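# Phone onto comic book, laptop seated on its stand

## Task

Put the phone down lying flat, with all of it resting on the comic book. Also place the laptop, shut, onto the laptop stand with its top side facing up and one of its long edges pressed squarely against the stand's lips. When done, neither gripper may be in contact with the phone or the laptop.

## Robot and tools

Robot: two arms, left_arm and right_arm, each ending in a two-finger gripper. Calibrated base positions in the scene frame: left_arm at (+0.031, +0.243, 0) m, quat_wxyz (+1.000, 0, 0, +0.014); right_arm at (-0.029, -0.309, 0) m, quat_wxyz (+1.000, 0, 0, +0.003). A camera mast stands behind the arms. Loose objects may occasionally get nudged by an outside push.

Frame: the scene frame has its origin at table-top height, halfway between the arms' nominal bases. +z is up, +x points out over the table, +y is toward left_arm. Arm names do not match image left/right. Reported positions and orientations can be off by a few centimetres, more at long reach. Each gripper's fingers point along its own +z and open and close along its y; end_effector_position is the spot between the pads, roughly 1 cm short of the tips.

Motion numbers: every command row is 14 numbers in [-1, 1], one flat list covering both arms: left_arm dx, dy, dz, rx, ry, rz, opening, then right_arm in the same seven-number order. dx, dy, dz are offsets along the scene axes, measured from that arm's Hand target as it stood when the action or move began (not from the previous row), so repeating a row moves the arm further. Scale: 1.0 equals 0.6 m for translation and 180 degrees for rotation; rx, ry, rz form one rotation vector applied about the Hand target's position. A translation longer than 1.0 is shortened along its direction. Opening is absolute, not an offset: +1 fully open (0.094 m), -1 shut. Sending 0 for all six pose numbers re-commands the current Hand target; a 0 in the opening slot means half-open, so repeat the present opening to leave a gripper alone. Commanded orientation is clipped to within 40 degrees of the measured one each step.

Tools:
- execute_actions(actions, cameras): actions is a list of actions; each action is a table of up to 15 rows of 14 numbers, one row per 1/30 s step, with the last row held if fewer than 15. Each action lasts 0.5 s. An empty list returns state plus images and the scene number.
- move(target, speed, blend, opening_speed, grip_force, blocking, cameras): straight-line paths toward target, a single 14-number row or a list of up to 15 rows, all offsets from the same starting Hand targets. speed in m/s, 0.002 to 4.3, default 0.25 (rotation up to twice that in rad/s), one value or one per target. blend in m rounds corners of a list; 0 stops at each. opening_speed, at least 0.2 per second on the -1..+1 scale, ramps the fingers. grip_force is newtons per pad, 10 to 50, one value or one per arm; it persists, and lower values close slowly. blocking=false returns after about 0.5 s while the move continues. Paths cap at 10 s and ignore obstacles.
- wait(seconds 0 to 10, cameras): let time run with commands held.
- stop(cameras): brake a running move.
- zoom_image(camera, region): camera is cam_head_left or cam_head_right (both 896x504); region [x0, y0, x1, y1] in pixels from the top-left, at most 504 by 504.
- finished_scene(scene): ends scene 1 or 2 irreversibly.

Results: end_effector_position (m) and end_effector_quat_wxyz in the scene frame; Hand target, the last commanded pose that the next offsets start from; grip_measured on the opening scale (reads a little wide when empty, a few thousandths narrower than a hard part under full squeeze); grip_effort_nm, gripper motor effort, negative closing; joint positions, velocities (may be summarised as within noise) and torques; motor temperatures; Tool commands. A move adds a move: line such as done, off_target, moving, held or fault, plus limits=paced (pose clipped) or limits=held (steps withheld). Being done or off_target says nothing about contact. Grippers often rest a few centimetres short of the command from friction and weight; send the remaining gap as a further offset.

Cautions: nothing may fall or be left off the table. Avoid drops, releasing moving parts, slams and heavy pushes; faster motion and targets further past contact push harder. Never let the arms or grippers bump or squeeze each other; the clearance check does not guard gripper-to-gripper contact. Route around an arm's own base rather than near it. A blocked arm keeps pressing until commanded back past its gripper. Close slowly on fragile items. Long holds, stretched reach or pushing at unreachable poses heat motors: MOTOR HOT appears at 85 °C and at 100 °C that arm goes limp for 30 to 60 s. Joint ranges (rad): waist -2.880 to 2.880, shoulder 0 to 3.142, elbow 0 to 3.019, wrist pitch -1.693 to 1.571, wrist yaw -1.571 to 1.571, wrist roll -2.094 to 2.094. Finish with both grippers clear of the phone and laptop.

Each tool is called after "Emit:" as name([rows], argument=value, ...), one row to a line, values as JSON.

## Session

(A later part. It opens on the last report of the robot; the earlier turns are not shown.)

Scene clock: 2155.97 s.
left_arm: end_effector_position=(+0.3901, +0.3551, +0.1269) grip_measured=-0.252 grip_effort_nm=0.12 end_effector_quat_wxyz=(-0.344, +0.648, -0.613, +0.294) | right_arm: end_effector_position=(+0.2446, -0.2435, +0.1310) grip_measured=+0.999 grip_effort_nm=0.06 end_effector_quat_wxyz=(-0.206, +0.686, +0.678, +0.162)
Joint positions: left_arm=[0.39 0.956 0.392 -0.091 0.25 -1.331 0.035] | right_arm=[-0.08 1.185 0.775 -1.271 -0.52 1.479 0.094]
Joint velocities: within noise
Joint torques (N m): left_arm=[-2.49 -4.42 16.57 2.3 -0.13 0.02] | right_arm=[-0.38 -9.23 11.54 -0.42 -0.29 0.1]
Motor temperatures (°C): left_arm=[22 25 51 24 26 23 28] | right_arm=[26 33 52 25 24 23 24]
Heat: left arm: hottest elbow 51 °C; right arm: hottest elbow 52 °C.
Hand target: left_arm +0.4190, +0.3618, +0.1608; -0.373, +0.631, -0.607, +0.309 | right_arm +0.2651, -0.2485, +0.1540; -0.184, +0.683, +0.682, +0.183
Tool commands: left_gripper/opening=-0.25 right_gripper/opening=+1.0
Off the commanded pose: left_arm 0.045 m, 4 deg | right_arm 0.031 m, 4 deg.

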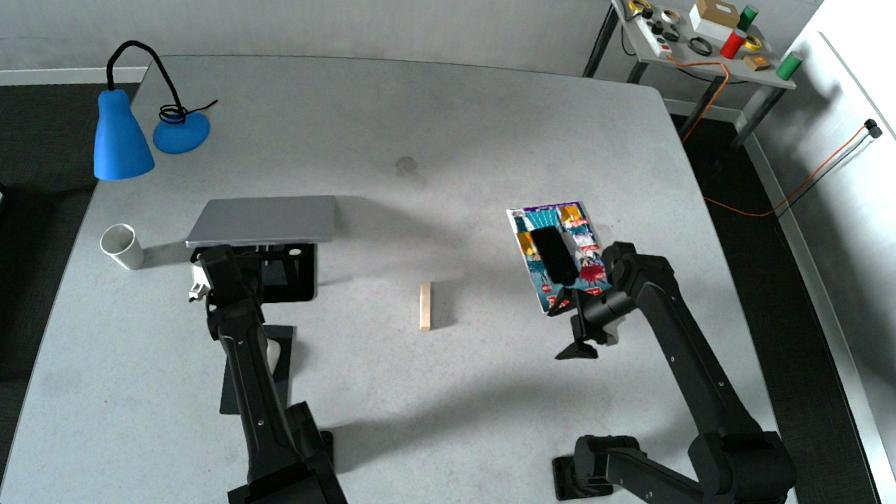

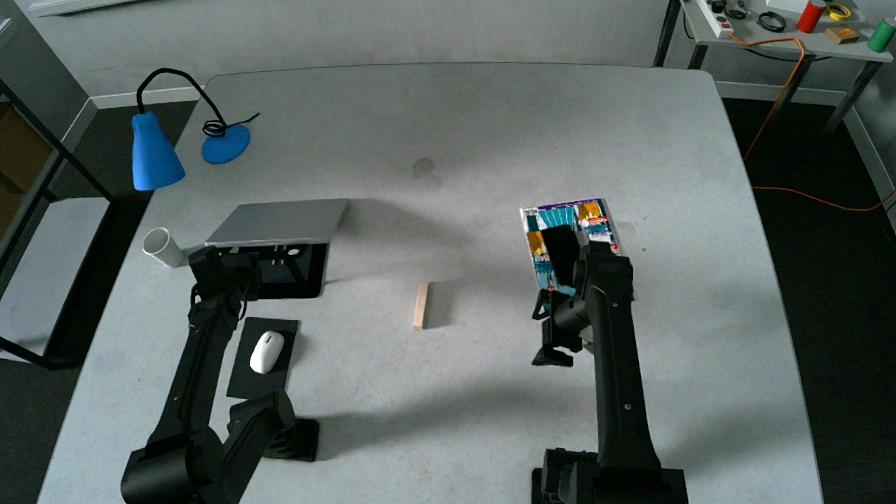

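Emit:
zoom_image(camera="cam_head_left", region=[176, 185, 346, 320])

Emit:
zoom_image(camera="cam_head_right", region=[190, 185, 360, 320])

Scaled by 2.965.

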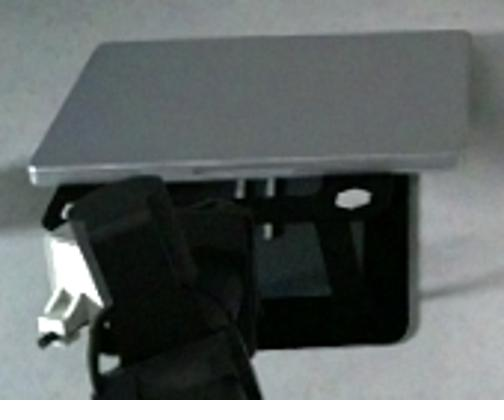

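Scaled by 2.965.

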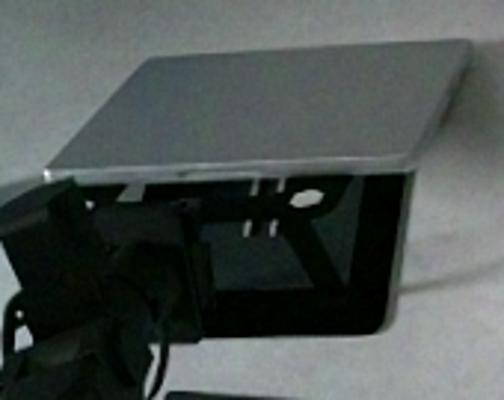

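Emit:
move([
  [-0.125, 0, -0.06, 0, 0, 0, -0.25, 0, 0, 0, 0, 0, 0, 1],
  [-0.26, -0.06, 0.1, 0, 0, 0, -0.25, 0, 0, 0, 0, 0, 0, 1],
], speed=[0.1, 0.15], blend=[0.02, 0], cameras=["all"])

Scene clock: 2186.53 s.
left_arm: end_effector_position=(+0.2599, +0.3182, +0.1741) grip_measured=-0.251 grip_effort_nm=0.10 end_effector_quat_wxyz=(-0.335, +0.648, -0.612, +0.305) | right_arm: end_effector_position=(+0.2446, -0.2435, +0.1310) grip_measured=+0.999 grip_effort_nm=0.05 end_effector_quat_wxyz=(-0.206, +0.686, +0.678, +0.162)
Joint positions: left_arm=[0.606 0.26 0.342 -0.793 0.443 -1.199 0.035] | right_arm=[-0.08 1.185 0.775 -1.271 -0.52 1.479 0.094]
Joint torques (N m): left_arm=[-0.09 0.38 19.08 1.25 0.26 0.16] | right_arm=[-0.38 -9.35 11.52 -0.44 -0.29 0.1]
Heat: left arm: hottest elbow 52 °C; right arm: hottest elbow 52 °C.
Hand target: left_arm +0.2631, +0.3257, +0.2207; -0.373, +0.631, -0.607, +0.309 | right_arm +0.2651, -0.2485, +0.1540; -0.184, +0.683, +0.682, +0.183
Off the commanded pose: left_arm 0.047 m, 5 deg | right_arm 0.031 m, 4 deg.
move: off_target (left_arm, right_arm)

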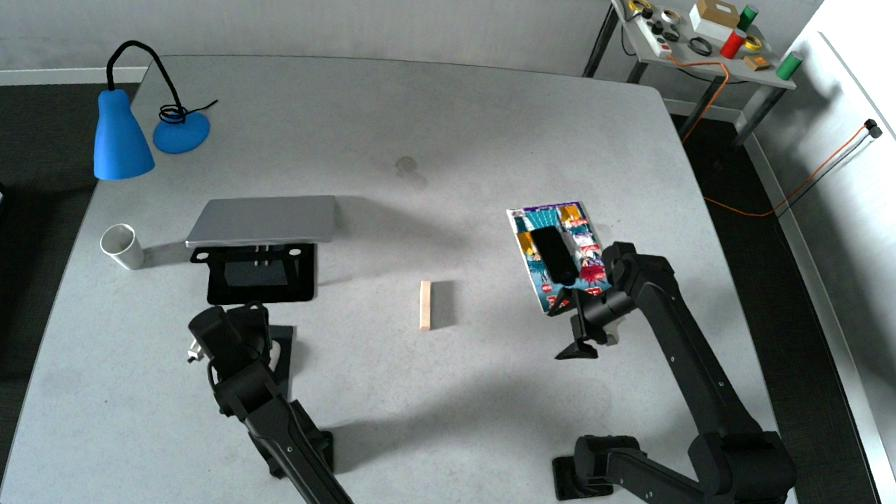

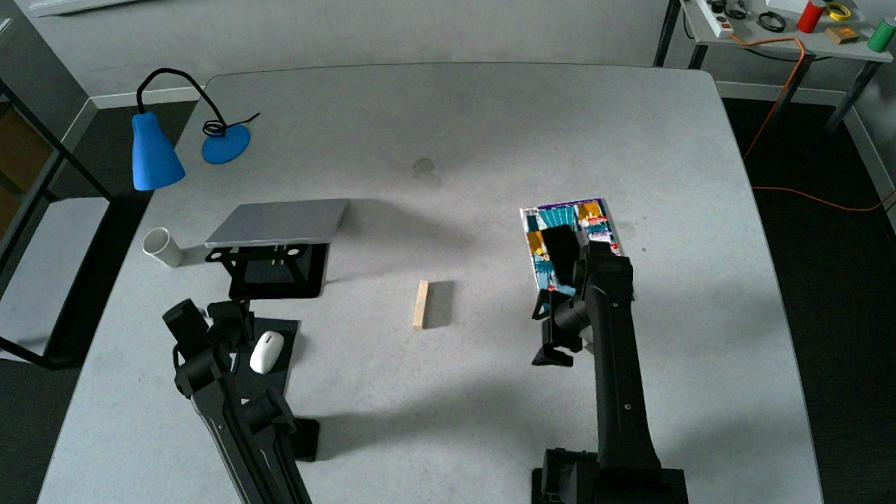

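Emit:
zoom_image(camera="cam_head_left", region=[176, 185, 346, 320])

Emit:
zoom_image(camera="cam_head_right", region=[190, 185, 360, 320])

Emit:
zoom_image(camera="cam_head_left", region=[490, 185, 630, 325])

Scaled by 2.965.

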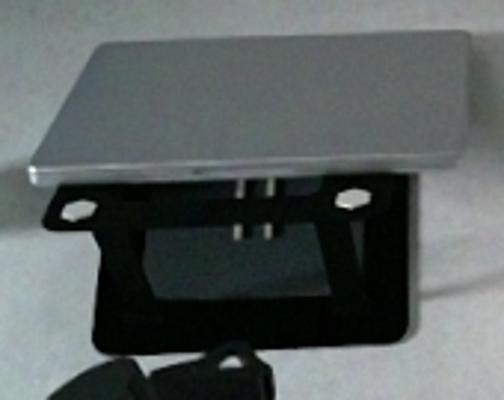

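Scaled by 2.965.

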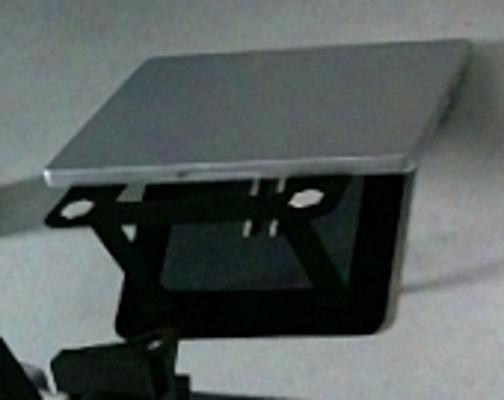

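Scaled by 3.600.

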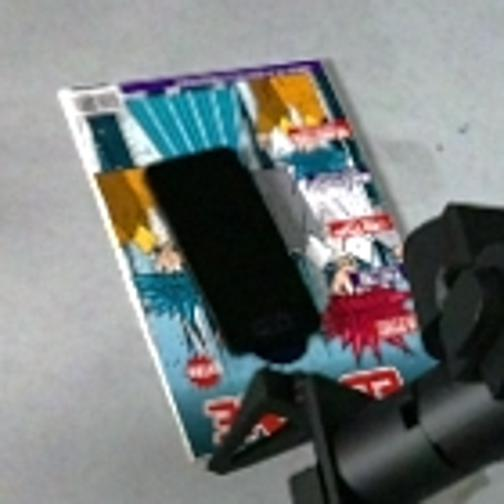

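Emit:
finished_scene(scene=1)

The scene is finished: the task was done.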